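# Carry yellow sponge to other room's coffee table, latch door

## Task

Place the yellow sponge on the coffee table that stands in the other room, then close the door connecting the two rooms until it latches. The robot must not fall over or be left tilted, or the task fails.

## Robot and tools

Robot: TidyBot++, a 0.54 m long, 0.50 m wide, 0.38 m tall base on four powered casters, carrying one seven-joint arm that ends in a right hand with five fingers. The shoulder sits 0.12 m ahead of the base centre, 0.68 m up. Segments: upper arm 0.42 m, forearm 0.31 m, wrist to hand point 0.32 m. The arm begins folded, hand pointing down, sticking out up to 0.15 m in front of the base. A hand pointing down reaches at most about 0.93 m high, and only near the base. Loose objects may occasionally be nudged by outside pushes.

Frames: base frame has its origin on the floor below the base centre, x forward, y left, z up, metres. hand_pose and hand_target are reported in it. base_odometry uses the base frame as it was at the start; heading in rad, left positive, -3.142 to 3.142. It counts wheel turns, so slipping looks like travel. base_tilt is in degrees, forward and right positive.

Cameras: base_camera (644x364) and wrist_camera (504x504). The wrist camera sits on the little-finger side and looks at the hand point; with arm joints 0, -1.2, 3.142, -2.03, 0, -0.203, -1.832 rad it faces forward and level, and joint_6_rad tilts it.

Tool move: one action per call, made from base, joints, target, plus optional speeds and min_time_s; cameras and blocking are not part of the action. With no action it just reports state and images.
- base: an object, offsets from where the base is now, along its current axes: translate_m (forward +, -2 to 2 m), strafe_m (left +, -2 to 2 m), rotate_rad (counter-clockwise +, -6.3 to 6.3 rad). A base move times out after 14 s.
- joints: an object of absolute targets by name. joint_1_rad (any angle; positive turns the arm clockwise seen from above, opposite to heading), joint_2_rad (-2.249 to 2.249, shoulder), joint_3_rad (any), joint_4_rad (-2.579 to 2.579, elbow), joint_5_rad (any), joint_6_rad (-2.099 to 2.099, wrist), joint_7_rad (any; turns the hand about its axis). Any-angle joints go the short way round, so send steps under half a turn. Hand keys hand_little, hand_ring, hand_middle, hand_index, hand_thumb_turn, hand_thumb_bend run -1 (closed) to +1 (open); for hand_thumb_turn, -1 puts the thumb opposite the fingers. hand_force_limit (-1 to 1, stop force about 0 to 10 N, 15 N for the thumb) and hand_speed (-0.96 to 1) are settings. A new setting alone does not restart a stopped finger; send a new finger target.
- target: a single list of 7 numbers, an absolute hand pose in the base frame: x, y, z in metres, then quaternion qw, qx, qy, qz. Alongside target, joints may carry only the hand keys. The controller chooses the arm angles, may swing the elbow, can curve or overshoot, and does not avoid obstacles. Unreachable poses wander up to 10 s then end time_out. To correct, add (wanted minus hand_pose) to the last target; to hold still, resend hand_target.
- speeds: caps for this action: translate_m/strafe_m 0.05 to 0.5 m/s (give only one when combining), rotate_rad 0.1 to 1.57 rad/s.
- min_time_s: 0.1 to 8 s, least duration of arm motions.
- cameras: list from base_camera, wrist_camera, all. blocking: true waits for rest; false returns in about 0.5 s while motion continues.
Unknown keys make a call invalid; out-of-range values are refused, and a refusal or an uncommanded stop cancels the remaining move/wait/finished_scene calls of that reply.

Other tools: wait (seconds 0 to 10, optional cameras; returns early once motions rest), stop (brakes everything, optional cameras), zoom_image (camera, region [x0,y0,x1,y1] pixels, at most 504 by 504, from the latest image), show_instructions (reference pages), finished_scene (scene number; irreversible).

Results: move says done or the worst status. base_status, joint_status, hand_status report done, moving, off_target, stopped, contact_stop, time_out, not_followed, torque_fault or limit_stop_at_motor_heat. joint command not followed / pose unreachable mean a safety check withheld arm targets (self-collision gives a cause). ARM HIT means the arm struck the base or itself. on_its_own lists uncommanded behaviour. motor_effort is torque in percent of maximum, peak in brackets. hand_stopped_by gives little, ring, middle, index, thumb_bend, thumb_turn as moving, target, force, stalled or fault; the *_load_n values are fingertip loads in N, positive when pushed open; a lost grip shows as a load near 0. Motor temperatures come per arm joint; MOTOR HOT starts at 60 °C and an over-temperature stop at 75 °C.

Gripping: the thumb turned in front wraps objects 0.035 to 0.065 m thick; an open thumb lets four fingers hook a bar 0.005 to 0.03 m. Close at hand_speed -0.94 or slower for a gentle grip. Held loads make the arm sag; compensate using the readings, and do not command a loaded joint to its current reading.

Avoid: driving or turning while the arm is caught on something higher than about 0.6 m, hard horizontal pulls with a raised hand, reaching far out from the fold or swinging a stretched arm sideways (tipping). Back away or retract the arm to clear a lean. Blocked joints and bases keep pushing; torque faults freeze the arm 10 s. Do not drop objects, slam the door, hit fixed or heavy things, or overload fingers. The final state must hold after the scene ends.

Each tool is called after "Request:" by a JSON object that holds its "method" and its "body", one argument or row to a line.

Reference images:

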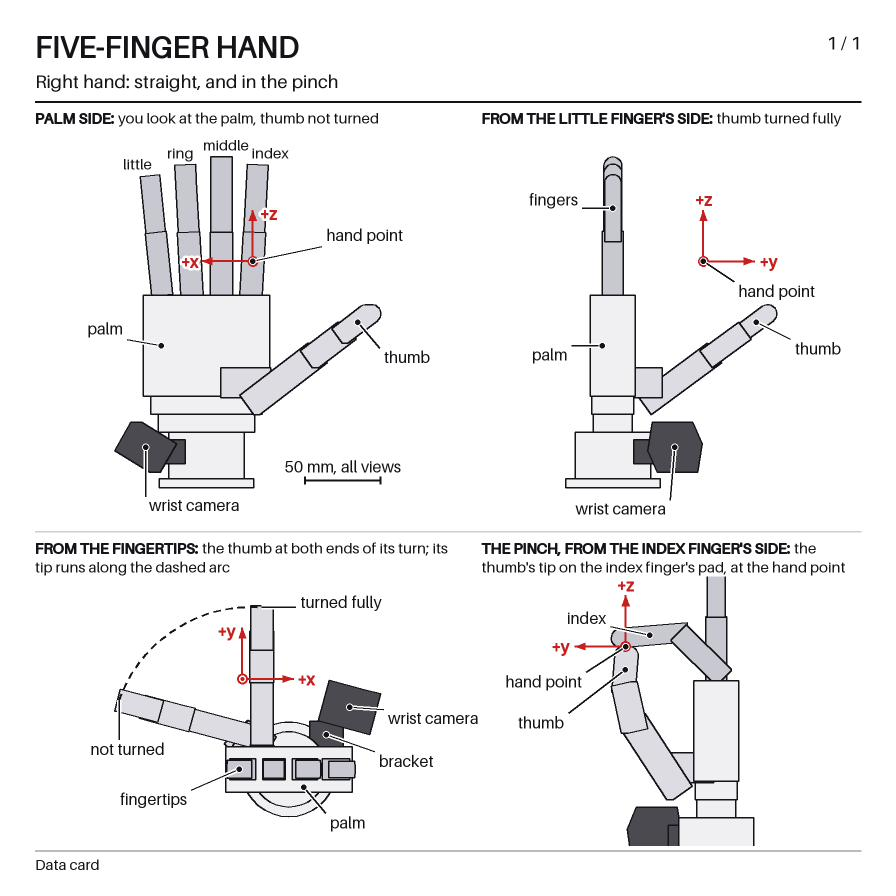

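## Session

Request:
{"method": "move", "body": {
  "cameras": ["all"]
}}

Scene clock: 0.00 s.
Motor temperatures (°C): [30 36 28 30 39 44 47]
base_odometry: x=+0.000 y=+0.000 heading=+0.000
base_tilt: forward=-0.5 right=+0.3
base_status: not commanded
joint_positions: joint_1_rad=+0.036 joint_2_rad=-0.377 joint_3_rad=+3.170 joint_4_rad=-2.505 joint_5_rad=-0.047 joint_6_rad=-0.881 joint_7_rad=+1.521 hand_little=+1.000 hand_ring=+1.000 hand_middle=+1.000 hand_index=+1.000 hand_thumb_turn=+1.000 hand_thumb_bend=+1.000 hand_force_limit=+0.000 hand_speed=-0.800
joint_status: not commanded
hand_stopped_by: target,target,target,target,target,target
little_load_n: 0.0
ring_load_n: 0.0
middle_load_n: 0.0
index_load_n: 0.0
thumb_bend_load_n: 0.0
thumb_turn_load_n: 0.0
motor_effort: joint_1_rad=+1 joint_2_rad=-1 joint_3_rad=+0 joint_4_rad=+12 joint_5_rad=-1 joint_6_rad=+2 joint_7_rad=+0
hand_pose: x=+0.3128 y=+0.0593 z=+0.5953 quat_wxyz=(+0.066, +0.070, +0.995, +0.024) (m; base frame)
hand_target: x=+0.3129 y=+0.0593 z=+0.5954 quat_wxyz=(+0.066, +0.070, +0.995, +0.024) (m; base frame)
hand_status: not commanded
pictures: base_camera, wrist_camera

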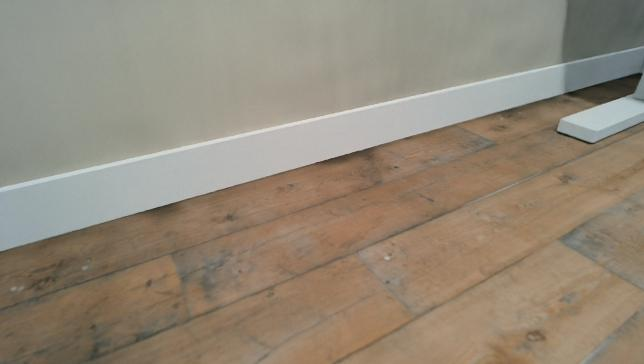

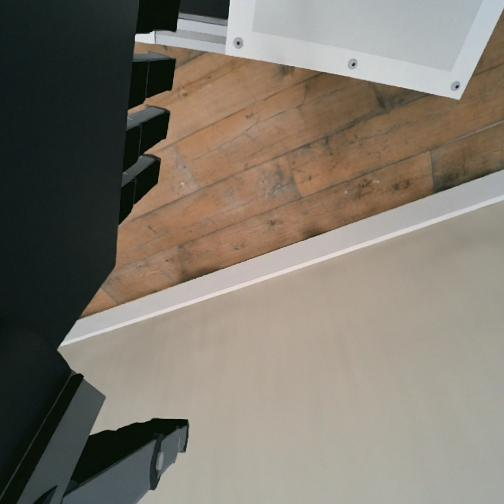

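Request:
{"method": "move", "body": {
  "joints": {"joint_1_rad":0,"joint_2_rad":-1.2,"joint_3_rad":3.142,"joint_4_rad":-2.03,"joint_5_rad":0,"joint_6_rad":-0.203,"joint_7_rad":-1.832},
  "cameras": ["all"]
}}

Request:
{"method": "move", "body": {
  "base": {"rotate_rad":-1.0},
  "cameras": ["all"]
}}

Request:
{"method": "move", "body": {
  "base": {"rotate_rad":-1.0},
  "cameras": ["all"]
}}

Request:
{"method": "move", "body": {
  "base": {"rotate_rad":-1.0},
  "cameras": ["all"]
}}

Request:
{"method": "move", "body": {
  "base": {"rotate_rad":-1.0},
  "cameras": ["all"]
}}

Request:
{"method": "move", "body": {
  "base": {"rotate_rad":-1.0},
  "cameras": ["all"]
}}

Scene clock: 12.80 s.
move: done
base_odometry: x=+0.000 y=+0.000 heading=+0.000
base_tilt: forward=-0.5 right=+0.3
base_status: not commanded
joint_positions: joint_1_rad=+0.027 joint_2_rad=-1.190 joint_3_rad=+3.164 joint_4_rad=-2.052 joint_5_rad=-0.046 joint_6_rad=-0.266 joint_7_rad=+4.395 hand_little=+1.000 hand_ring=+1.000 hand_middle=+1.000 hand_index=+1.000 hand_thumb_turn=+1.000 hand_thumb_bend=+1.000 hand_force_limit=+0.000 hand_speed=-0.800
joint_status: all done
hand_stopped_by: target,target,target,target,target,target
little_load_n: 0.0
ring_load_n: 0.0
middle_load_n: 0.0
index_load_n: 0.0
thumb_bend_load_n: 0.0
thumb_turn_load_n: 0.0
motor_effort: joint_1_rad=+1(2) joint_2_rad=+15(17) joint_3_rad=+1(2) joint_4_rad=+13(18) joint_5_rad=+0(2) joint_6_rad=+8(10) joint_7_rad=+0(1)
hand_pose: x=+0.2784 y=-0.0550 z=+1.1349 quat_wxyz=(+0.146, -0.524, +0.109, -0.832) (m; base frame)
hand_target: x=+0.2586 y=-0.0490 z=+1.1725 quat_wxyz=(+0.113, -0.490, +0.065, -0.862) (m; base frame)
hand_status: not commanded
pictures: base_camera, wrist_camera

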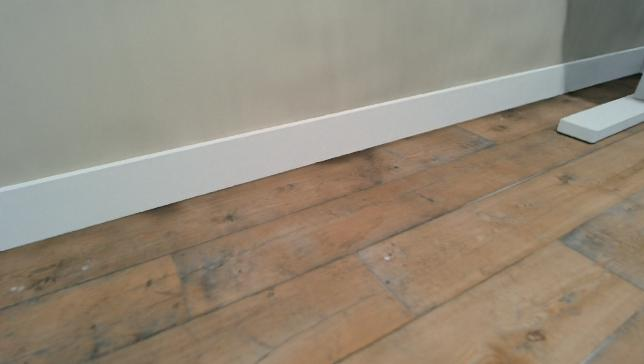

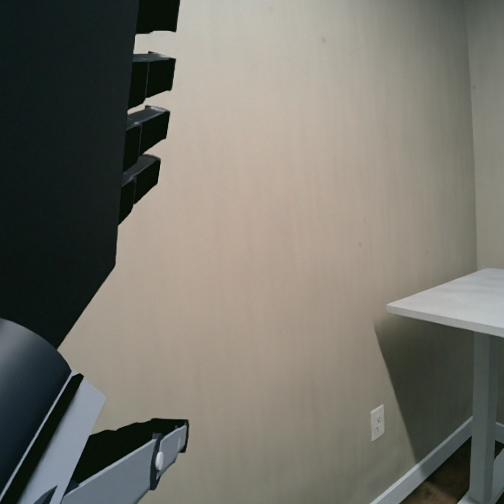

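Scene clock: 14.73 s.
move: done
base_odometry: x=+0.000 y=+0.000 heading=-0.999
base_tilt: forward=-0.5 right=+0.2
base_status: done
joint_positions: joint_1_rad=+0.022 joint_2_rad=-1.190 joint_3_rad=+3.162 joint_4_rad=-2.052 joint_5_rad=-0.046 joint_6_rad=-0.266 joint_7_rad=+4.398 hand_little=+1.000 hand_ring=+1.000 hand_middle=+1.000 hand_index=+1.000 hand_thumb_turn=+1.000 hand_thumb_bend=+1.000 hand_force_limit=+0.000 hand_speed=-0.800
joint_status: not commanded
hand_stopped_by: target,target,target,target,target,target
little_load_n: 0.0
ring_load_n: 0.0
middle_load_n: 0.0
index_load_n: 0.0
thumb_bend_load_n: 0.0
thumb_turn_load_n: 0.0
motor_effort: joint_1_rad=+1(2) joint_2_rad=+15(15) joint_3_rad=+0(2) joint_4_rad=+14(14) joint_5_rad=-1(2) joint_6_rad=+8(9) joint_7_rad=+0(0)
hand_pose: x=+0.2786 y=-0.0534 z=+1.1354 quat_wxyz=(+0.147, -0.524, +0.106, -0.832) (m; base frame)
hand_target: x=+0.2586 y=-0.0490 z=+1.1725 quat_wxyz=(+0.113, -0.490, +0.065, -0.862) (m; base frame)
hand_status: not commanded
pictures: base_camera, wrist_camera

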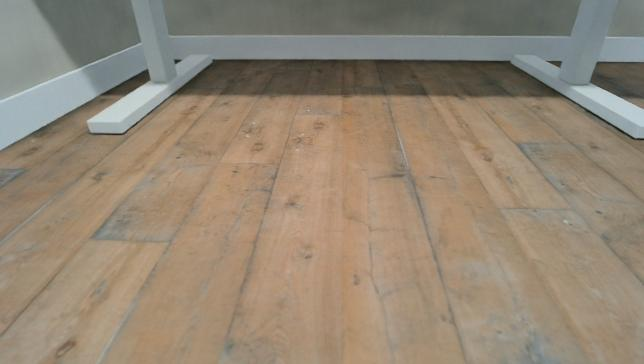

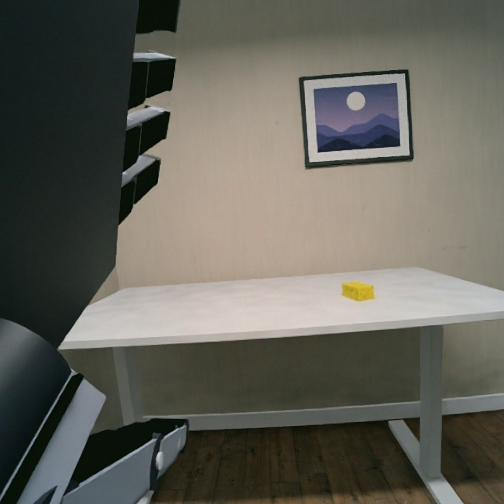

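Scene clock: 16.63 s.
move: done
base_odometry: x=+0.000 y=+0.000 heading=-1.999
base_tilt: forward=-0.4 right=+0.3
base_status: done
joint_positions: joint_1_rad=+0.021 joint_2_rad=-1.190 joint_3_rad=+3.161 joint_4_rad=-2.052 joint_5_rad=-0.046 joint_6_rad=-0.266 joint_7_rad=+4.398 hand_little=+1.000 hand_ring=+1.000 hand_middle=+1.000 hand_index=+1.000 hand_thumb_turn=+1.000 hand_thumb_bend=+1.000 hand_force_limit=+0.000 hand_speed=-0.800
joint_status: not commanded
hand_stopped_by: target,target,target,target,target,target
little_load_n: 0.0
ring_load_n: 0.0
middle_load_n: 0.0
index_load_n: 0.0
thumb_bend_load_n: 0.0
thumb_turn_load_n: 0.0
motor_effort: joint_1_rad=+1(2) joint_2_rad=+15(16) joint_3_rad=+1(2) joint_4_rad=+14(14) joint_5_rad=-1(2) joint_6_rad=+8(9) joint_7_rad=+0(1)
hand_pose: x=+0.2787 y=-0.0531 z=+1.1354 quat_wxyz=(+0.147, -0.524, +0.105, -0.832) (m; base frame)
hand_target: x=+0.2586 y=-0.0490 z=+1.1725 quat_wxyz=(+0.113, -0.490, +0.065, -0.862) (m; base frame)
hand_status: not commanded
pictures: base_camera, wrist_camera

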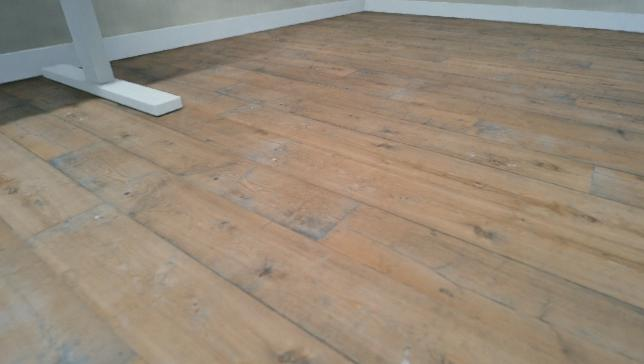

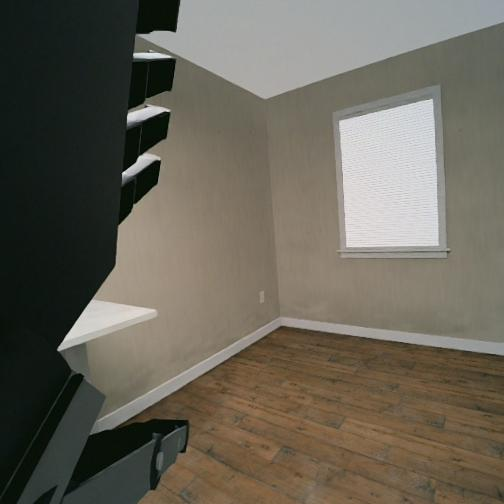

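Scene clock: 18.53 s.
move: done
base_odometry: x=+0.000 y=+0.000 heading=-2.998
base_tilt: forward=-0.5 right=+0.3
base_status: done
joint_positions: joint_1_rad=+0.020 joint_2_rad=-1.190 joint_3_rad=+3.161 joint_4_rad=-2.052 joint_5_rad=-0.046 joint_6_rad=-0.265 joint_7_rad=+4.398 hand_little=+1.000 hand_ring=+1.000 hand_middle=+1.000 hand_index=+1.000 hand_thumb_turn=+1.000 hand_thumb_bend=+1.000 hand_force_limit=+0.000 hand_speed=-0.800
joint_status: not commanded
hand_stopped_by: target,target,target,target,target,target
little_load_n: 0.0
ring_load_n: -0.5
middle_load_n: 0.0
index_load_n: 0.0
thumb_bend_load_n: 0.0
thumb_turn_load_n: 0.0
motor_effort: joint_1_rad=+1(2) joint_2_rad=+15(15) joint_3_rad=+0(2) joint_4_rad=+14(14) joint_5_rad=-1(2) joint_6_rad=+7(9) joint_7_rad=+0(1)
hand_pose: x=+0.2787 y=-0.0529 z=+1.1354 quat_wxyz=(+0.148, -0.524, +0.105, -0.832) (m; base frame)
hand_target: x=+0.2586 y=-0.0490 z=+1.1725 quat_wxyz=(+0.113, -0.490, +0.065, -0.862) (m; base frame)
hand_status: not commanded
pictures: base_camera, wrist_camera

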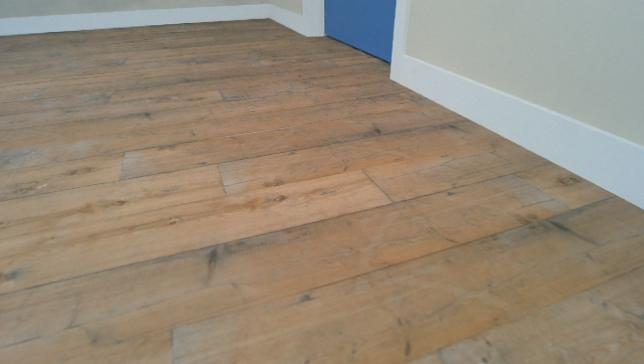

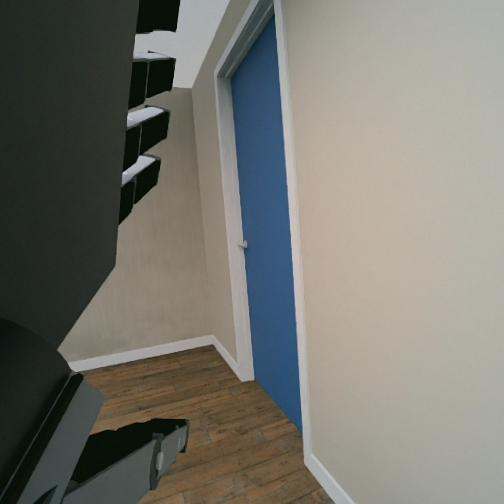

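Scene clock: 20.43 s.
move: done
base_odometry: x=+0.000 y=+0.000 heading=+2.285
base_tilt: forward=-0.5 right=+0.3
base_status: done
joint_positions: joint_1_rad=+0.019 joint_2_rad=-1.190 joint_3_rad=+3.161 joint_4_rad=-2.052 joint_5_rad=-0.046 joint_6_rad=-0.265 joint_7_rad=+4.398 hand_little=+1.000 hand_ring=+1.000 hand_middle=+1.000 hand_index=+1.000 hand_thumb_turn=+1.000 hand_thumb_bend=+1.000 hand_force_limit=+0.000 hand_speed=-0.800
joint_status: not commanded
hand_stopped_by: target,target,target,target,target,target
little_load_n: 0.0
ring_load_n: 0.0
middle_load_n: 0.0
index_load_n: 0.0
thumb_bend_load_n: 0.0
thumb_turn_load_n: 0.0
motor_effort: joint_1_rad=+1(2) joint_2_rad=+15(16) joint_3_rad=+0(2) joint_4_rad=+14(14) joint_5_rad=+0(2) joint_6_rad=+8(9) joint_7_rad=+0(1)
hand_pose: x=+0.2787 y=-0.0528 z=+1.1354 quat_wxyz=(+0.148, -0.524, +0.105, -0.832) (m; base frame)
hand_target: x=+0.2586 y=-0.0490 z=+1.1725 quat_wxyz=(+0.113, -0.490, +0.065, -0.862) (m; base frame)
hand_status: not commanded
pictures: base_camera, wrist_camera

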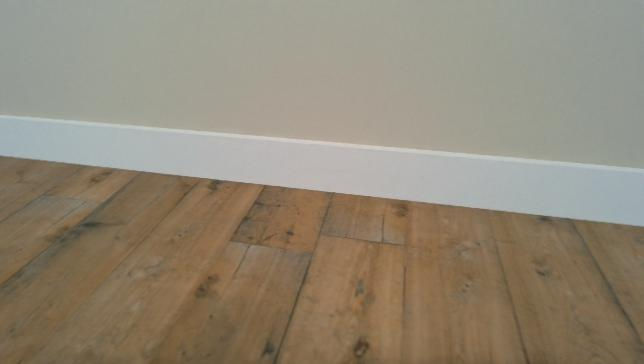

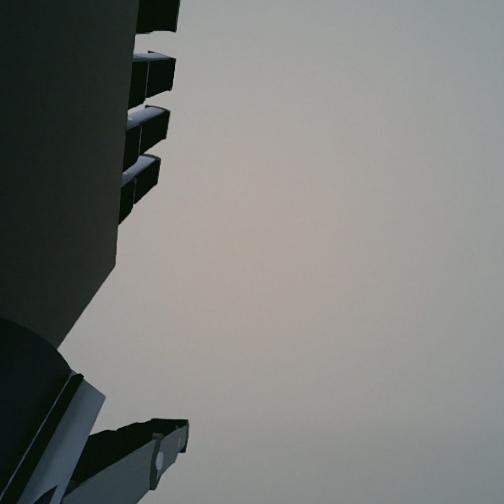

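Scene clock: 22.33 s.
move: done
base_odometry: x=+0.000 y=+0.000 heading=+1.286
base_tilt: forward=-0.5 right=+0.2
base_status: done
joint_positions: joint_1_rad=+0.019 joint_2_rad=-1.190 joint_3_rad=+3.161 joint_4_rad=-2.052 joint_5_rad=-0.046 joint_6_rad=-0.265 joint_7_rad=+4.398 hand_little=+1.000 hand_ring=+1.000 hand_middle=+1.000 hand_index=+1.000 hand_thumb_turn=+1.000 hand_thumb_bend=+1.000 hand_force_limit=+0.000 hand_speed=-0.800
joint_status: not commanded
hand_stopped_by: target,target,target,target,target,target
little_load_n: 0.0
ring_load_n: 0.0
middle_load_n: 0.0
index_load_n: 0.0
thumb_bend_load_n: 0.0
thumb_turn_load_n: 0.0
motor_effort: joint_1_rad=+1(2) joint_2_rad=+15(16) joint_3_rad=+1(2) joint_4_rad=+14(14) joint_5_rad=-1(1) joint_6_rad=+8(9) joint_7_rad=+0(0)
hand_pose: x=+0.2788 y=-0.0527 z=+1.1354 quat_wxyz=(+0.148, -0.524, +0.105, -0.832) (m; base frame)
hand_target: x=+0.2586 y=-0.0490 z=+1.1725 quat_wxyz=(+0.113, -0.490, +0.065, -0.862) (m; base frame)
hand_status: not commanded
pictures: base_camera, wrist_camera

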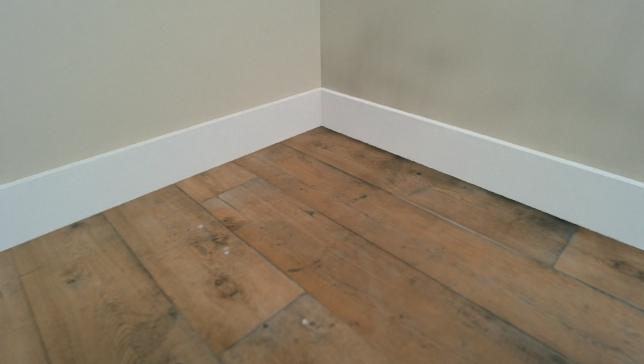

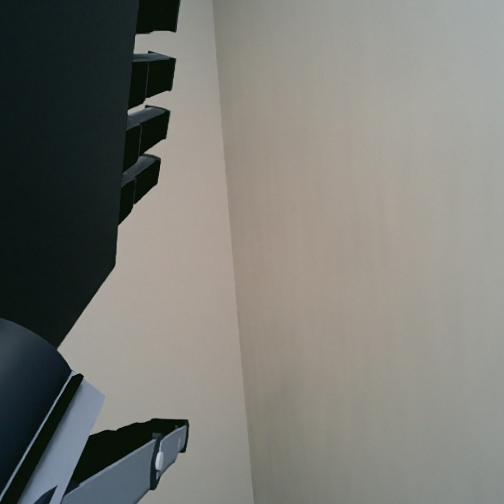

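Request:
{"method": "move", "body": {
  "base": {"rotate_rad":2.35},
  "joints": {"joint_6_rad":-0.15,"joint_4_rad":-2.0,"joint_7_rad":-1.75},
  "cameras": ["all"]
}}

Request:
{"method": "zoom_image", "body": {
  "camera": "wrist_camera",
  "region": [130, 0, 504, 504]
}}

Scene clock: 51.83 s.
move: done
base_odometry: x=+0.000 y=+0.000 heading=-2.648
base_tilt: forward=-0.5 right=+0.3
base_status: done
joint_positions: joint_1_rad=+0.019 joint_2_rad=-1.190 joint_3_rad=+3.161 joint_4_rad=-2.022 joint_5_rad=-0.046 joint_6_rad=-0.209 joint_7_rad=+4.487 hand_little=+1.000 hand_ring=+1.000 hand_middle=+1.000 hand_index=+1.000 hand_thumb_turn=+1.000 hand_thumb_bend=+1.000 hand_force_limit=+0.000 hand_speed=-0.800
joint_status: all done
hand_stopped_by: target,target,target,target,target,target
little_load_n: 0.0
ring_load_n: 0.0
middle_load_n: 0.0
index_load_n: -0.5
thumb_bend_load_n: 0.0
thumb_turn_load_n: 0.0
motor_effort: joint_1_rad=+1(2) joint_2_rad=+16(16) joint_3_rad=+1(2) joint_4_rad=+13(15) joint_5_rad=-1(1) joint_6_rad=+7(9) joint_7_rad=+0(1)
hand_pose: x=+0.2611 y=-0.0578 z=+1.1726 quat_wxyz=(+0.112, -0.491, +0.077, -0.860) (m; base frame)
hand_target: x=+0.2382 y=-0.0526 z=+1.2072 quat_wxyz=(+0.080, -0.455, +0.041, -0.886) (m; base frame)
hand_status: not commanded
pictures: base_camera, wrist_camera

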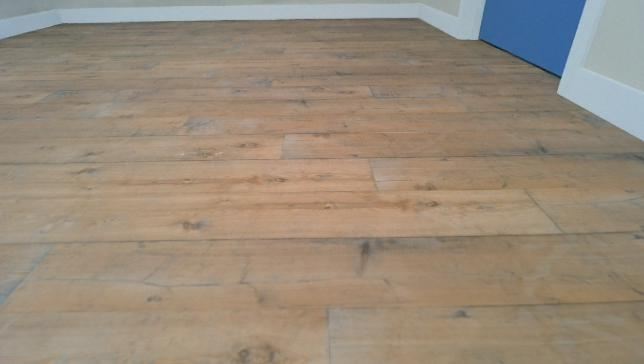

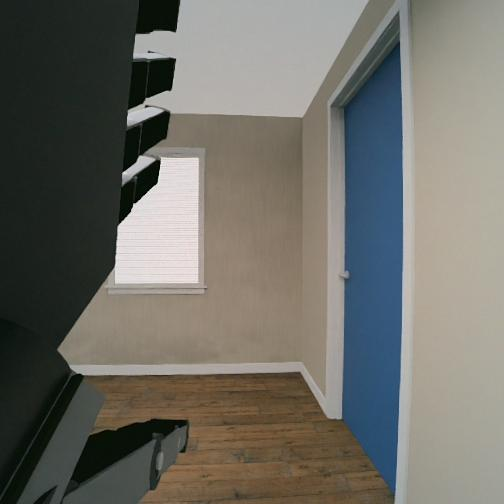

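Scaled by 1.000.

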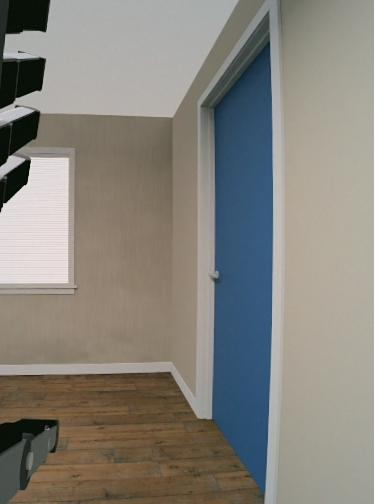

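Request:
{"method": "move", "body": {
  "base": {"translate_m":1.75,"strafe_m":0.3,"rotate_rad":-1.556},
  "cameras": ["all"]
}}

Scene clock: 72.50 s.
move: done
base_odometry: x=-1.399 y=-1.094 heading=+2.079
base_tilt: forward=-0.5 right=+0.2
base_status: done
joint_positions: joint_1_rad=+0.013 joint_2_rad=-1.193 joint_3_rad=+3.153 joint_4_rad=-2.020 joint_5_rad=-0.046 joint_6_rad=-0.207 joint_7_rad=+4.487 hand_little=+1.000 hand_ring=+1.000 hand_middle=+1.000 hand_index=+1.000 hand_thumb_turn=+1.000 hand_thumb_bend=+1.000 hand_force_limit=+0.000 hand_speed=-0.800
joint_status: not commanded
hand_stopped_by: target,target,target,target,target,target
little_load_n: 0.0
ring_load_n: 0.0
middle_load_n: 0.0
index_load_n: 0.0
thumb_bend_load_n: 0.0
thumb_turn_load_n: 0.0
motor_effort: joint_1_rad=+1(2) joint_2_rad=+15(19) joint_3_rad=+0(3) joint_4_rad=+13(14) joint_5_rad=-1(2) joint_6_rad=+8(8) joint_7_rad=+0(1)
hand_pose: x=+0.2590 y=-0.0531 z=+1.1748 quat_wxyz=(+0.115, -0.489, +0.071, -0.862) (m; base frame)
hand_target: x=+0.2382 y=-0.0526 z=+1.2072 quat_wxyz=(+0.080, -0.455, +0.041, -0.886) (m; base frame)
hand_status: not commanded
pictures: base_camera, wrist_camera

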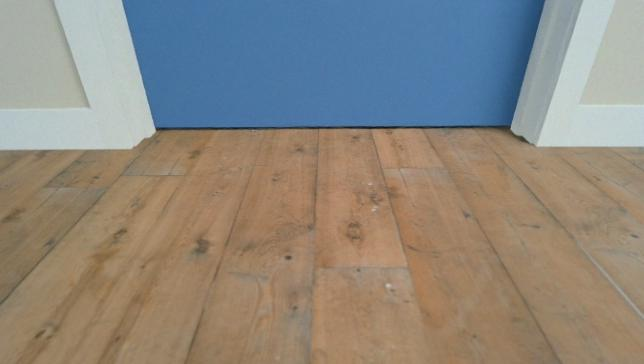

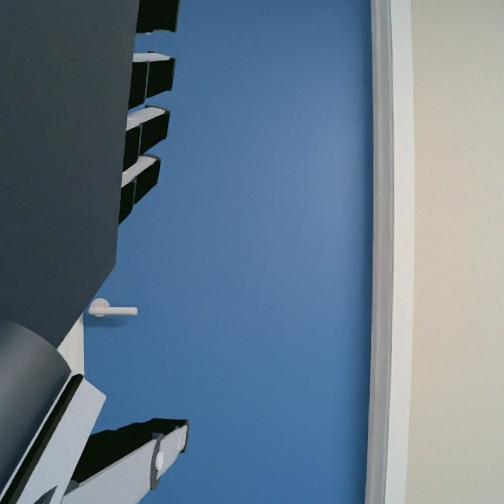

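Request:
{"method": "move", "body": {
  "base": {"strafe_m":0.3},
  "cameras": ["all"]
}}

Request:
{"method": "move", "body": {
  "joints": {"joint_1_rad":0,"joint_2_rad":0.216,"joint_3_rad":3.142,"joint_4_rad":-1.485,"joint_5_rad":0,"joint_6_rad":0.13,"joint_7_rad":3.142},
  "cameras": ["all"]
}}

Scene clock: 120.80 s.
move: done
base_odometry: x=-1.661 y=-1.240 heading=+2.079
base_tilt: forward=-0.5 right=+0.2
base_status: done
joint_positions: joint_1_rad=+0.012 joint_2_rad=-1.193 joint_3_rad=+3.149 joint_4_rad=-2.020 joint_5_rad=-0.046 joint_6_rad=-0.207 joint_7_rad=+4.487 hand_little=+1.000 hand_ring=+1.000 hand_middle=+1.000 hand_index=+1.000 hand_thumb_turn=+1.000 hand_thumb_bend=+1.000 hand_force_limit=+0.000 hand_speed=-0.800
joint_status: not commanded
hand_stopped_by: target,target,target,target,target,target
little_load_n: 0.0
ring_load_n: 0.0
middle_load_n: 0.0
index_load_n: 0.0
thumb_bend_load_n: 0.0
thumb_turn_load_n: 0.0
motor_effort: joint_1_rad=+1(2) joint_2_rad=+15(16) joint_3_rad=+1(3) joint_4_rad=+13(13) joint_5_rad=+0(2) joint_6_rad=+7(9) joint_7_rad=+0(0)
hand_pose: x=+0.2591 y=-0.0507 z=+1.1750 quat_wxyz=(+0.115, -0.490, +0.069, -0.862) (m; base frame)
hand_target: x=+0.2382 y=-0.0526 z=+1.2072 quat_wxyz=(+0.080, -0.455, +0.041, -0.886) (m; base frame)
hand_status: not commanded
pictures: base_camera, wrist_camera

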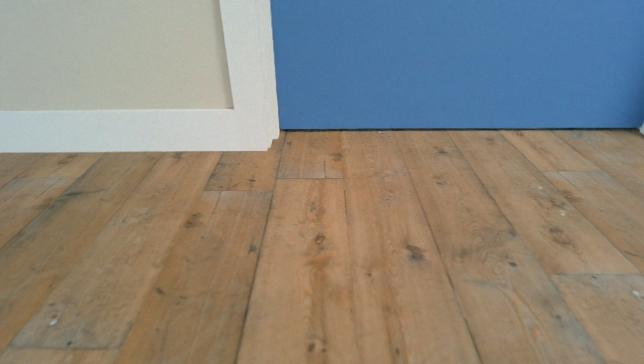

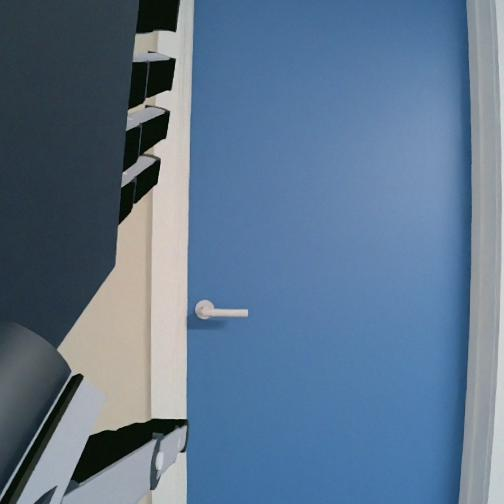

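Scene clock: 123.80 s.
move: done
base_odometry: x=-1.661 y=-1.240 heading=+2.079
base_tilt: forward=-0.5 right=+0.2
base_status: not commanded
joint_positions: joint_1_rad=+0.012 joint_2_rad=+0.199 joint_3_rad=+3.149 joint_4_rad=-1.517 joint_5_rad=-0.046 joint_6_rad=+0.066 joint_7_rad=+3.197 hand_little=+1.000 hand_ring=+1.000 hand_middle=+1.000 hand_index=+1.000 hand_thumb_turn=+1.000 hand_thumb_bend=+1.000 hand_force_limit=+0.000 hand_speed=-0.800
joint_status: all done
hand_stopped_by: target,target,target,target,target,target
little_load_n: 0.0
ring_load_n: 0.0
middle_load_n: 0.0
index_load_n: 0.0
thumb_bend_load_n: 0.0
thumb_turn_load_n: -0.5
motor_effort: joint_1_rad=+1(1) joint_2_rad=-25(26) joint_3_rad=+0(2) joint_4_rad=+17(19) joint_5_rad=+0(2) joint_6_rad=+9(10) joint_7_rad=-1(1)
hand_pose: x=+0.8301 y=+0.0174 z=+0.9629 quat_wxyz=(+0.472, -0.516, +0.523, -0.488) (m; base frame)
hand_target: x=+0.8430 y=+0.0319 z=+0.9917 quat_wxyz=(+0.500, -0.500, +0.500, -0.500) (m; base frame)
hand_status: not commanded
pictures: base_camera, wrist_camera

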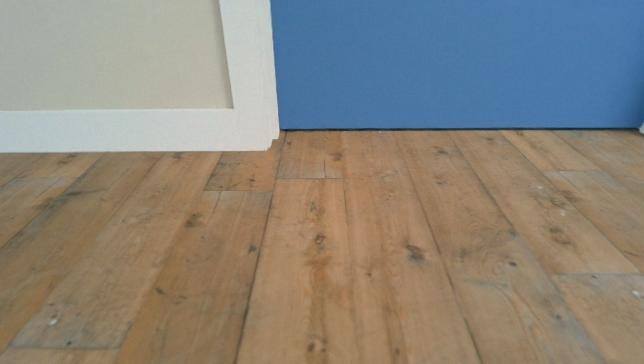

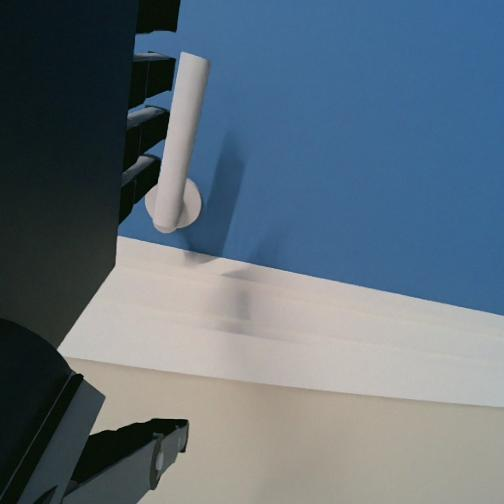

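Request:
{"method": "move", "body": {
  "joints": {"joint_1_rad":0,"joint_2_rad":0.212,"joint_3_rad":3.142,"joint_4_rad":-1.447,"joint_5_rad":0.04,"joint_6_rad":0.167,"joint_7_rad":3.09}
}}

Request:
{"method": "move", "body": {
  "base": {"translate_m":0.075},
  "speeds": {"translate_m":0.1},
  "cameras": ["wrist_camera"]
}}

Scene clock: 139.20 s.
move: done
base_odometry: x=-1.661 y=-1.240 heading=+2.079
base_tilt: forward=-0.5 right=+0.2
base_status: not commanded
joint_positions: joint_1_rad=+0.012 joint_2_rad=+0.199 joint_3_rad=+3.149 joint_4_rad=-1.472 joint_5_rad=-0.008 joint_6_rad=+0.106 joint_7_rad=+3.140 hand_little=+1.000 hand_ring=+1.000 hand_middle=+1.000 hand_index=+1.000 hand_thumb_turn=+1.000 hand_thumb_bend=+1.000 hand_force_limit=+0.000 hand_speed=-0.800
joint_status: all done
hand_stopped_by: target,target,target,target,target,target
little_load_n: 0.0
ring_load_n: -0.5
middle_load_n: 0.0
index_load_n: 0.0
thumb_bend_load_n: 0.0
thumb_turn_load_n: -0.5
motor_effort: joint_1_rad=+1(1) joint_2_rad=-24(26) joint_3_rad=+0(1) joint_4_rad=+17(19) joint_5_rad=+0(2) joint_6_rad=+9(10) joint_7_rad=+0(1)
hand_pose: x=+0.8380 y=+0.0191 z=+1.0050 quat_wxyz=(+0.499, -0.491, +0.505, -0.505) (m; base frame)
hand_target: x=+0.8463 y=+0.0348 z=+1.0311 quat_wxyz=(+0.524, -0.479, +0.481, -0.515) (m; base frame)
hand_status: not commanded
pictures: none

Scene clock: 140.53 s.
move: done
base_odometry: x=-1.698 y=-1.174 heading=+2.079
base_tilt: forward=-0.5 right=+0.3
base_status: done
joint_positions: joint_1_rad=+0.012 joint_2_rad=+0.201 joint_3_rad=+3.149 joint_4_rad=-1.472 joint_5_rad=-0.008 joint_6_rad=+0.107 joint_7_rad=+3.140 hand_little=+1.000 hand_ring=+1.000 hand_middle=+1.000 hand_index=+1.000 hand_thumb_turn=+1.000 hand_thumb_bend=+1.000 hand_force_limit=+0.000 hand_speed=-0.800
joint_status: not commanded
hand_stopped_by: target,target,target,target,target,target
little_load_n: -0.5
ring_load_n: 0.0
middle_load_n: 0.0
index_load_n: 0.0
thumb_bend_load_n: 0.0
thumb_turn_load_n: 0.0
motor_effort: joint_1_rad=+1(1) joint_2_rad=-24(27) joint_3_rad=+0(1) joint_4_rad=+17(18) joint_5_rad=-1(2) joint_6_rad=+9(9) joint_7_rad=+0(1)
hand_pose: x=+0.8387 y=+0.0191 z=+1.0039 quat_wxyz=(+0.498, -0.492, +0.506, -0.504) (m; base frame)
hand_target: x=+0.8463 y=+0.0348 z=+1.0311 quat_wxyz=(+0.524, -0.479, +0.481, -0.515) (m; base frame)
hand_status: not commanded
pictures: wrist_camera

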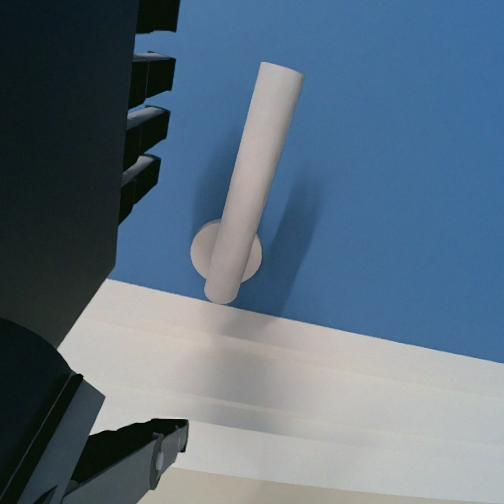

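Request:
{"method": "move", "body": {
  "base": {"strafe_m":-0.03},
  "joints": {"joint_7_rad":2.66}
}}

Request:
{"method": "move", "body": {
  "joints": {"joint_1_rad":0,"joint_2_rad":0.228,"joint_3_rad":3.142,"joint_4_rad":-1.585,"joint_5_rad":0.04,"joint_6_rad":0.322,"joint_7_rad":2.66},
  "min_time_s": 2,
  "cameras": ["wrist_camera"]
}}

Scene clock: 157.30 s.
move: done
base_odometry: x=-1.672 y=-1.159 heading=+2.080
base_tilt: forward=-0.4 right=+0.3
base_status: done
joint_positions: joint_1_rad=+0.010 joint_2_rad=+0.201 joint_3_rad=+3.148 joint_4_rad=-1.472 joint_5_rad=-0.008 joint_6_rad=+0.107 joint_7_rad=+2.712 hand_little=+1.000 hand_ring=+1.000 hand_middle=+1.000 hand_index=+1.000 hand_thumb_turn=+1.000 hand_thumb_bend=+1.000 hand_force_limit=+0.000 hand_speed=-0.800
joint_status: all done
hand_stopped_by: target,target,target,target,target,target
little_load_n: 0.0
ring_load_n: 0.0
middle_load_n: 0.0
index_load_n: -0.5
thumb_bend_load_n: 0.0
thumb_turn_load_n: 0.0
motor_effort: joint_1_rad=+0(3) joint_2_rad=-24(25) joint_3_rad=+0(2) joint_4_rad=+17(17) joint_5_rad=-1(2) joint_6_rad=+8(9) joint_7_rad=+0(1)
hand_pose: x=+0.8389 y=+0.0429 z=+1.0224 quat_wxyz=(+0.595, -0.374, +0.598, -0.386) (m; base frame)
hand_target: x=+0.8447 y=+0.0568 z=+1.0496 quat_wxyz=(+0.622, -0.365, +0.572, -0.391) (m; base frame)
hand_status: not commanded
pictures: none

Scene clock: 159.60 s.
move: done
base_odometry: x=-1.672 y=-1.159 heading=+2.080
base_tilt: forward=-0.5 right=+0.3
base_status: not commanded
joint_positions: joint_1_rad=+0.010 joint_2_rad=+0.201 joint_3_rad=+3.148 joint_4_rad=-1.561 joint_5_rad=-0.008 joint_6_rad=+0.257 joint_7_rad=+2.712 hand_little=+1.000 hand_ring=+1.000 hand_middle=+1.000 hand_index=+1.000 hand_thumb_turn=+1.000 hand_thumb_bend=+1.000 hand_force_limit=+0.000 hand_speed=-0.800
joint_status: all done
hand_stopped_by: target,target,target,target,target,target
little_load_n: 0.0
ring_load_n: 0.0
middle_load_n: 0.0
index_load_n: 0.0
thumb_bend_load_n: 0.0
thumb_turn_load_n: 0.0
motor_effort: joint_1_rad=+1(1) joint_2_rad=-24(26) joint_3_rad=+0(1) joint_4_rad=+17(18) joint_5_rad=-1(2) joint_6_rad=+9(10) joint_7_rad=+0(1)
hand_pose: x=+0.8368 y=+0.0425 z=+1.0137 quat_wxyz=(+0.612, -0.362, +0.580, -0.398) (m; base frame)
hand_target: x=+0.8429 y=+0.0588 z=+1.0008 quat_wxyz=(+0.623, -0.366, +0.571, -0.389) (m; base frame)
hand_status: not commanded
pictures: wrist_camera

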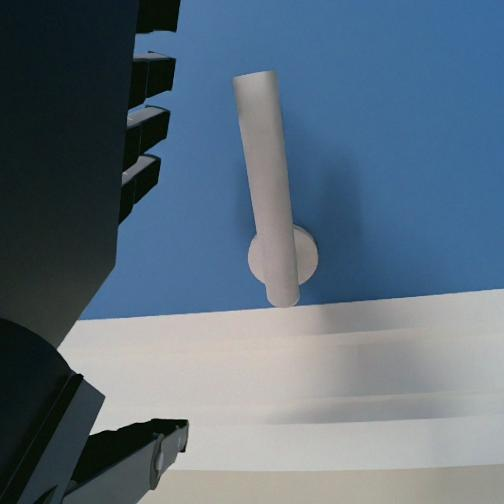

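Request:
{"method": "move", "body": {
  "joints": {"joint_1_rad":0,"joint_2_rad":0.29,"joint_3_rad":3.142,"joint_4_rad":-1.72,"joint_5_rad":0.04,"joint_6_rad":0.47,"joint_7_rad":2.66},
  "min_time_s": 3,
  "cameras": ["wrist_camera"]
}}

Scene clock: 165.40 s.
move: done
base_odometry: x=-1.672 y=-1.159 heading=+2.080
base_tilt: forward=-0.4 right=+0.3
base_status: not commanded
joint_positions: joint_1_rad=+0.010 joint_2_rad=+0.238 joint_3_rad=+3.149 joint_4_rad=-1.672 joint_5_rad=-0.008 joint_6_rad=+0.438 joint_7_rad=+2.712 hand_little=+1.000 hand_ring=+1.000 hand_middle=+1.000 hand_index=+1.000 hand_thumb_turn=+1.000 hand_thumb_bend=+1.000 hand_force_limit=+0.000 hand_speed=-0.800
joint_status: all done
hand_stopped_by: target,target,target,target,target,target
little_load_n: 0.0
ring_load_n: 0.0
middle_load_n: 0.5
index_load_n: 0.0
thumb_bend_load_n: -0.5
thumb_turn_load_n: 0.0
motor_effort: joint_1_rad=-1(4) joint_2_rad=-20(25) joint_3_rad=-1(4) joint_4_rad=+12(18) joint_5_rad=+0(2) joint_6_rad=+4(11) joint_7_rad=+0(2)
hand_pose: x=+0.8405 y=+0.0415 z=+0.9765 quat_wxyz=(+0.621, -0.355, +0.570, -0.405) (m; base frame)
hand_target: x=+0.8460 y=+0.0607 z=+0.9201 quat_wxyz=(+0.610, -0.377, +0.586, -0.378) (m; base frame)
hand_status: not commanded
pictures: wrist_camera

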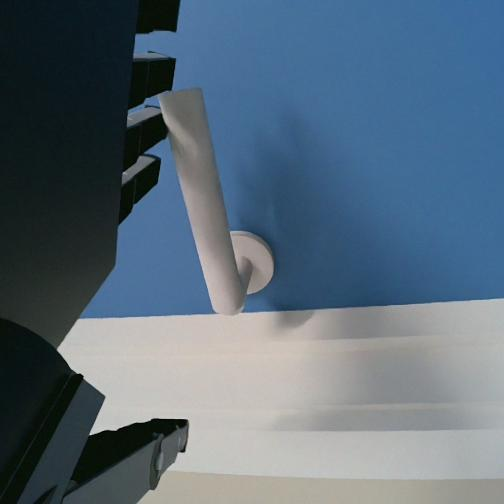

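Request:
{"method": "move", "body": {
  "joints": {"joint_1_rad":0,"joint_2_rad":0.34,"joint_3_rad":3.142,"joint_4_rad":-1.85,"joint_5_rad":0.04,"joint_6_rad":0.56,"joint_7_rad":2.66},
  "min_time_s": 3,
  "cameras": ["wrist_camera"]
}}

Scene clock: 171.13 s.
move: off_target
base_odometry: x=-1.672 y=-1.159 heading=+2.080
base_tilt: forward=-0.4 right=+0.3
base_status: not commanded
joint_positions: joint_1_rad=+0.010 joint_2_rad=+0.258 joint_3_rad=+3.149 joint_4_rad=-1.768 joint_5_rad=-0.008 joint_6_rad=+0.573 joint_7_rad=+2.712 hand_little=+1.000 hand_ring=+1.000 hand_middle=+1.000 hand_index=+1.000 hand_thumb_turn=+1.000 hand_thumb_bend=+1.000 hand_force_limit=+0.000 hand_speed=-0.800
joint_status: joint_4_rad off_target (ended at -1.768, target -1.850); the others done
hand_stopped_by: target,target,target,target,target,target
little_load_n: 0.0
ring_load_n: 0.0
middle_load_n: 1.0
index_load_n: 0.0
thumb_bend_load_n: 0.0
thumb_turn_load_n: -0.5
motor_effort: joint_1_rad=+0(3) joint_2_rad=-15(20) joint_3_rad=+0(3) joint_4_rad=+6(12) joint_5_rad=-1(2) joint_6_rad=-2(5) joint_7_rad=+0(2)
hand_pose: x=+0.8345 y=+0.0413 z=+0.9471 quat_wxyz=(+0.626, -0.351, +0.564, -0.409) (m; base frame)
hand_target: x=+0.8332 y=+0.0618 z=+0.8361 quat_wxyz=(+0.584, -0.394, +0.612, -0.359) (m; base frame)
hand_status: not commanded
pictures: wrist_camera

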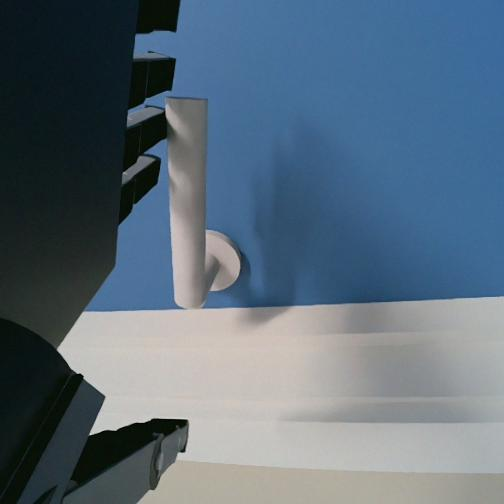

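Request:
{"method": "move", "body": {
  "joints": {"joint_1_rad":0,"joint_2_rad":0.39,"joint_3_rad":3.142,"joint_4_rad":-1.95,"joint_5_rad":0.04,"joint_6_rad":0.62,"joint_7_rad":2.56},
  "min_time_s": 2,
  "cameras": ["wrist_camera"]
}}

Scene clock: 177.27 s.
move: off_target
base_odometry: x=-1.672 y=-1.159 heading=+2.080
base_tilt: forward=-0.5 right=+0.3
base_status: not commanded
joint_positions: joint_1_rad=+0.010 joint_2_rad=+0.276 joint_3_rad=+3.149 joint_4_rad=-1.850 joint_5_rad=-0.008 joint_6_rad=+0.659 joint_7_rad=+2.611 hand_little=+1.000 hand_ring=+1.000 hand_middle=+1.000 hand_index=+1.000 hand_thumb_turn=+1.000 hand_thumb_bend=+1.000 hand_force_limit=+0.000 hand_speed=-0.800
joint_status: joint_2_rad off_target (ended at +0.276, target +0.390); joint_4_rad off_target (ended at -1.850, target -1.950); the others done
hand_stopped_by: target,target,target,target,target,target
little_load_n: 0.0
ring_load_n: 0.0
middle_load_n: 1.5
index_load_n: 0.0
thumb_bend_load_n: 0.0
thumb_turn_load_n: 0.0
motor_effort: joint_1_rad=-3(3) joint_2_rad=-9(15) joint_3_rad=-3(3) joint_4_rad=+2(6) joint_5_rad=+2(2) joint_6_rad=-7(7) joint_7_rad=+0(1)
hand_pose: x=+0.8261 y=+0.0452 z=+0.9187 quat_wxyz=(+0.641, -0.325, +0.585, -0.375) (m; base frame)
hand_target: x=+0.8167 y=+0.0663 z=+0.7696 quat_wxyz=(+0.573, -0.377, +0.657, -0.311) (m; base frame)
hand_status: not commanded
pictures: wrist_camera

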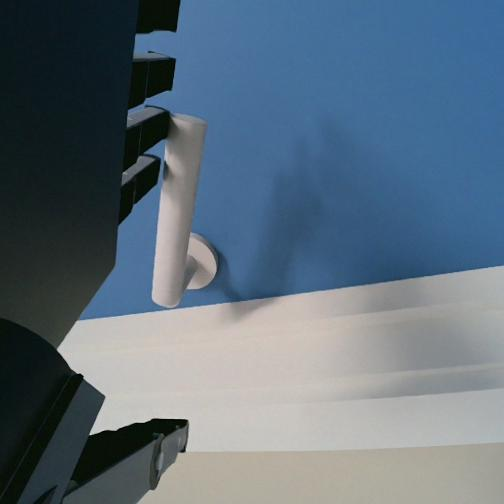

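Request:
{"method": "move", "body": {
  "base": {"translate_m":0.08},
  "speeds": {"translate_m":0.05},
  "cameras": ["all"]
}}

Scene clock: 181.17 s.
move: done
base_odometry: x=-1.710 y=-1.089 heading=+2.079
base_tilt: forward=-0.5 right=+0.3
base_status: done
joint_positions: joint_1_rad=+0.015 joint_2_rad=+0.283 joint_3_rad=+3.152 joint_4_rad=-1.864 joint_5_rad=-0.006 joint_6_rad=+0.664 joint_7_rad=+2.602 hand_little=+1.000 hand_ring=+1.000 hand_middle=+1.000 hand_index=+1.000 hand_thumb_turn=+1.000 hand_thumb_bend=+1.000 hand_force_limit=+0.000 hand_speed=-0.800
joint_status: not commanded
hand_stopped_by: target,target,target,target,target,target
little_load_n: 0.0
ring_load_n: 0.0
middle_load_n: 0.0
index_load_n: 1.5
thumb_bend_load_n: 0.0
thumb_turn_load_n: -0.5
motor_effort: joint_1_rad=-1(7) joint_2_rad=-7(10) joint_3_rad=-1(6) joint_4_rad=+1(5) joint_5_rad=+1(5) joint_6_rad=-7(8) joint_7_rad=+1(1)
hand_pose: x=+0.8255 y=+0.0409 z=+0.9072 quat_wxyz=(+0.637, -0.324, +0.593, -0.372) (m; base frame)
hand_target: x=+0.8167 y=+0.0663 z=+0.7696 quat_wxyz=(+0.573, -0.377, +0.657, -0.311) (m; base frame)
hand_status: not commanded
pictures: base_camera, wrist_camera

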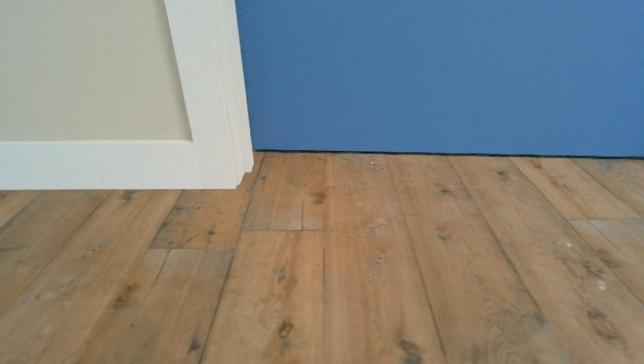

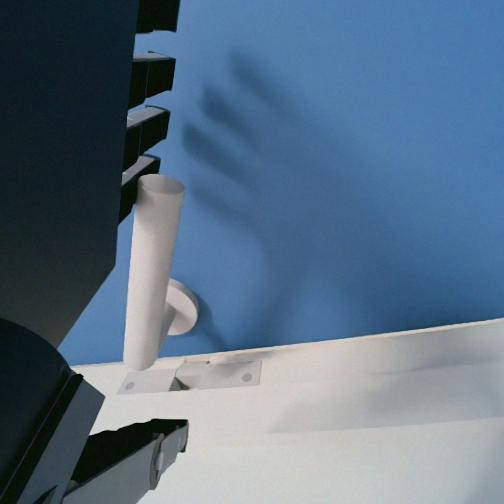

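Request:
{"method": "move", "body": {
  "base": {"translate_m":0.1},
  "speeds": {"translate_m":0.08},
  "cameras": ["all"]
}}

Scene clock: 185.17 s.
move: done
base_odometry: x=-1.759 y=-1.002 heading=+2.079
base_tilt: forward=-0.5 right=+0.3
base_status: done
joint_positions: joint_1_rad=+0.014 joint_2_rad=+0.286 joint_3_rad=+3.151 joint_4_rad=-1.867 joint_5_rad=-0.006 joint_6_rad=+0.665 joint_7_rad=+2.601 hand_little=+1.000 hand_ring=+1.000 hand_middle=+1.000 hand_index=+1.000 hand_thumb_turn=+1.000 hand_thumb_bend=+1.000 hand_force_limit=+0.000 hand_speed=-0.800
joint_status: not commanded
hand_stopped_by: target,target,target,target,target,target
little_load_n: 0.0
ring_load_n: 0.0
middle_load_n: -0.5
index_load_n: 1.0
thumb_bend_load_n: 0.0
thumb_turn_load_n: -0.5
motor_effort: joint_1_rad=-1(4) joint_2_rad=-8(10) joint_3_rad=-2(3) joint_4_rad=+1(4) joint_5_rad=+2(3) joint_6_rad=-6(8) joint_7_rad=+1(1)
hand_pose: x=+0.8257 y=+0.0420 z=+0.9040 quat_wxyz=(+0.636, -0.325, +0.594, -0.370) (m; base frame)
hand_target: x=+0.8167 y=+0.0663 z=+0.7696 quat_wxyz=(+0.573, -0.377, +0.657, -0.311) (m; base frame)
hand_status: not commanded
pictures: base_camera, wrist_camera

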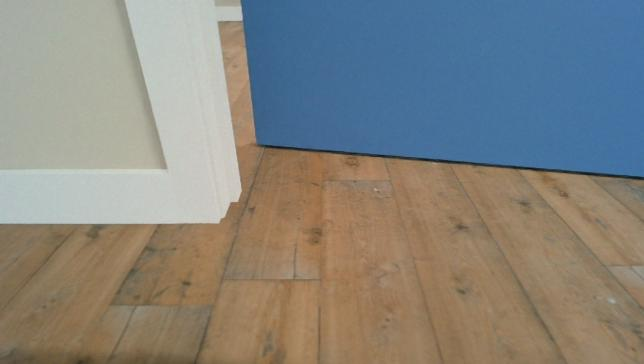

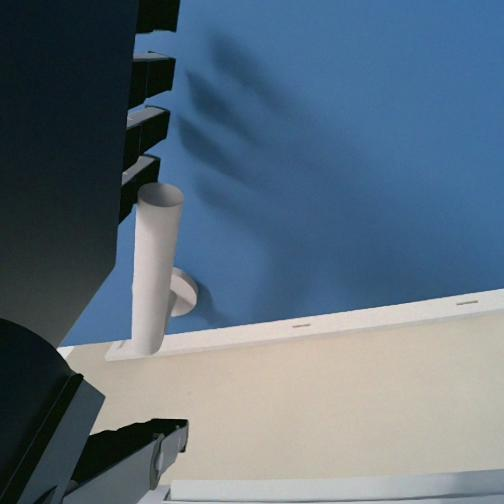

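Request:
{"method": "move", "body": {
  "joints": {"joint_2_rad":0.2,"joint_4_rad":-1.4,"joint_6_rad":0.167},
  "min_time_s": 2
}}

Request:
{"method": "move", "body": {
  "base": {"translate_m":-0.05,"strafe_m":-0.27},
  "joints": {"joint_1_rad":-0.3,"joint_7_rad":1.57,"hand_little":-1,"hand_ring":-1,"hand_middle":-1,"hand_index":-1},
  "cameras": ["all"]
}}

Scene clock: 196.57 s.
move: done
base_odometry: x=-1.759 y=-1.002 heading=+2.079
base_tilt: forward=-0.4 right=+0.3
base_status: not commanded
joint_positions: joint_1_rad=+0.019 joint_2_rad=+0.199 joint_3_rad=+3.156 joint_4_rad=-1.424 joint_5_rad=+0.000 joint_6_rad=+0.227 joint_7_rad=+2.601 hand_little=+1.000 hand_ring=+1.000 hand_middle=+1.000 hand_index=+1.000 hand_thumb_turn=+1.000 hand_thumb_bend=+1.000 hand_force_limit=+0.000 hand_speed=-0.800
joint_status: all done
hand_stopped_by: target,target,target,target,target,target
little_load_n: 0.0
ring_load_n: 0.0
middle_load_n: 0.0
index_load_n: -0.5
thumb_bend_load_n: 0.0
thumb_turn_load_n: -0.5
motor_effort: joint_1_rad=+0(7) joint_2_rad=-24(28) joint_3_rad=+0(7) joint_4_rad=+17(19) joint_5_rad=+0(4) joint_6_rad=+8(11) joint_7_rad=+0(1)
hand_pose: x=+0.8414 y=+0.0361 z=+1.0980 quat_wxyz=(+0.660, -0.308, +0.564, -0.389) (m; base frame)
hand_target: x=+0.8404 y=+0.0607 z=+1.0938 quat_wxyz=(+0.658, -0.325, +0.571, -0.369) (m; base frame)
hand_status: not commanded
pictures: none

Scene clock: 200.67 s.
move: done
base_odometry: x=-1.499 y=-0.914 heading=+2.080
base_tilt: forward=-0.5 right=+0.3
base_status: done
joint_positions: joint_1_rad=-0.277 joint_2_rad=+0.199 joint_3_rad=+3.154 joint_4_rad=-1.424 joint_5_rad=+0.000 joint_6_rad=+0.225 joint_7_rad=+1.623 hand_little=-1.000 hand_ring=-1.000 hand_middle=-1.000 hand_index=-1.000 hand_thumb_turn=+1.000 hand_thumb_bend=+1.000 hand_force_limit=+0.000 hand_speed=-0.800
joint_status: all done
hand_stopped_by: target,target,target,target,target,target
little_load_n: 0.0
ring_load_n: 0.0
middle_load_n: 0.0
index_load_n: 0.0
thumb_bend_load_n: 0.0
thumb_turn_load_n: 0.0
motor_effort: joint_1_rad=+1(3) joint_2_rad=-24(25) joint_3_rad=+1(2) joint_4_rad=+17(17) joint_5_rad=+0(2) joint_6_rad=+8(9) joint_7_rad=+0(1)
hand_pose: x=+0.7872 y=+0.2479 z=+1.1600 quat_wxyz=(+0.761, -0.103, +0.635, +0.081) (m; base frame)
hand_target: x=+0.7807 y=+0.2722 z=+1.1573 quat_wxyz=(+0.747, -0.113, +0.647, +0.100) (m; base frame)
hand_status: not commanded
pictures: base_camera, wrist_camera

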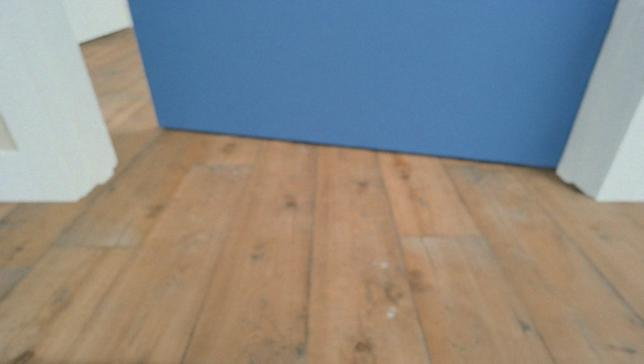

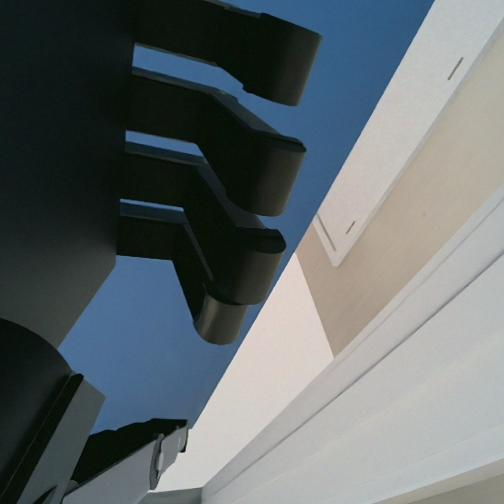

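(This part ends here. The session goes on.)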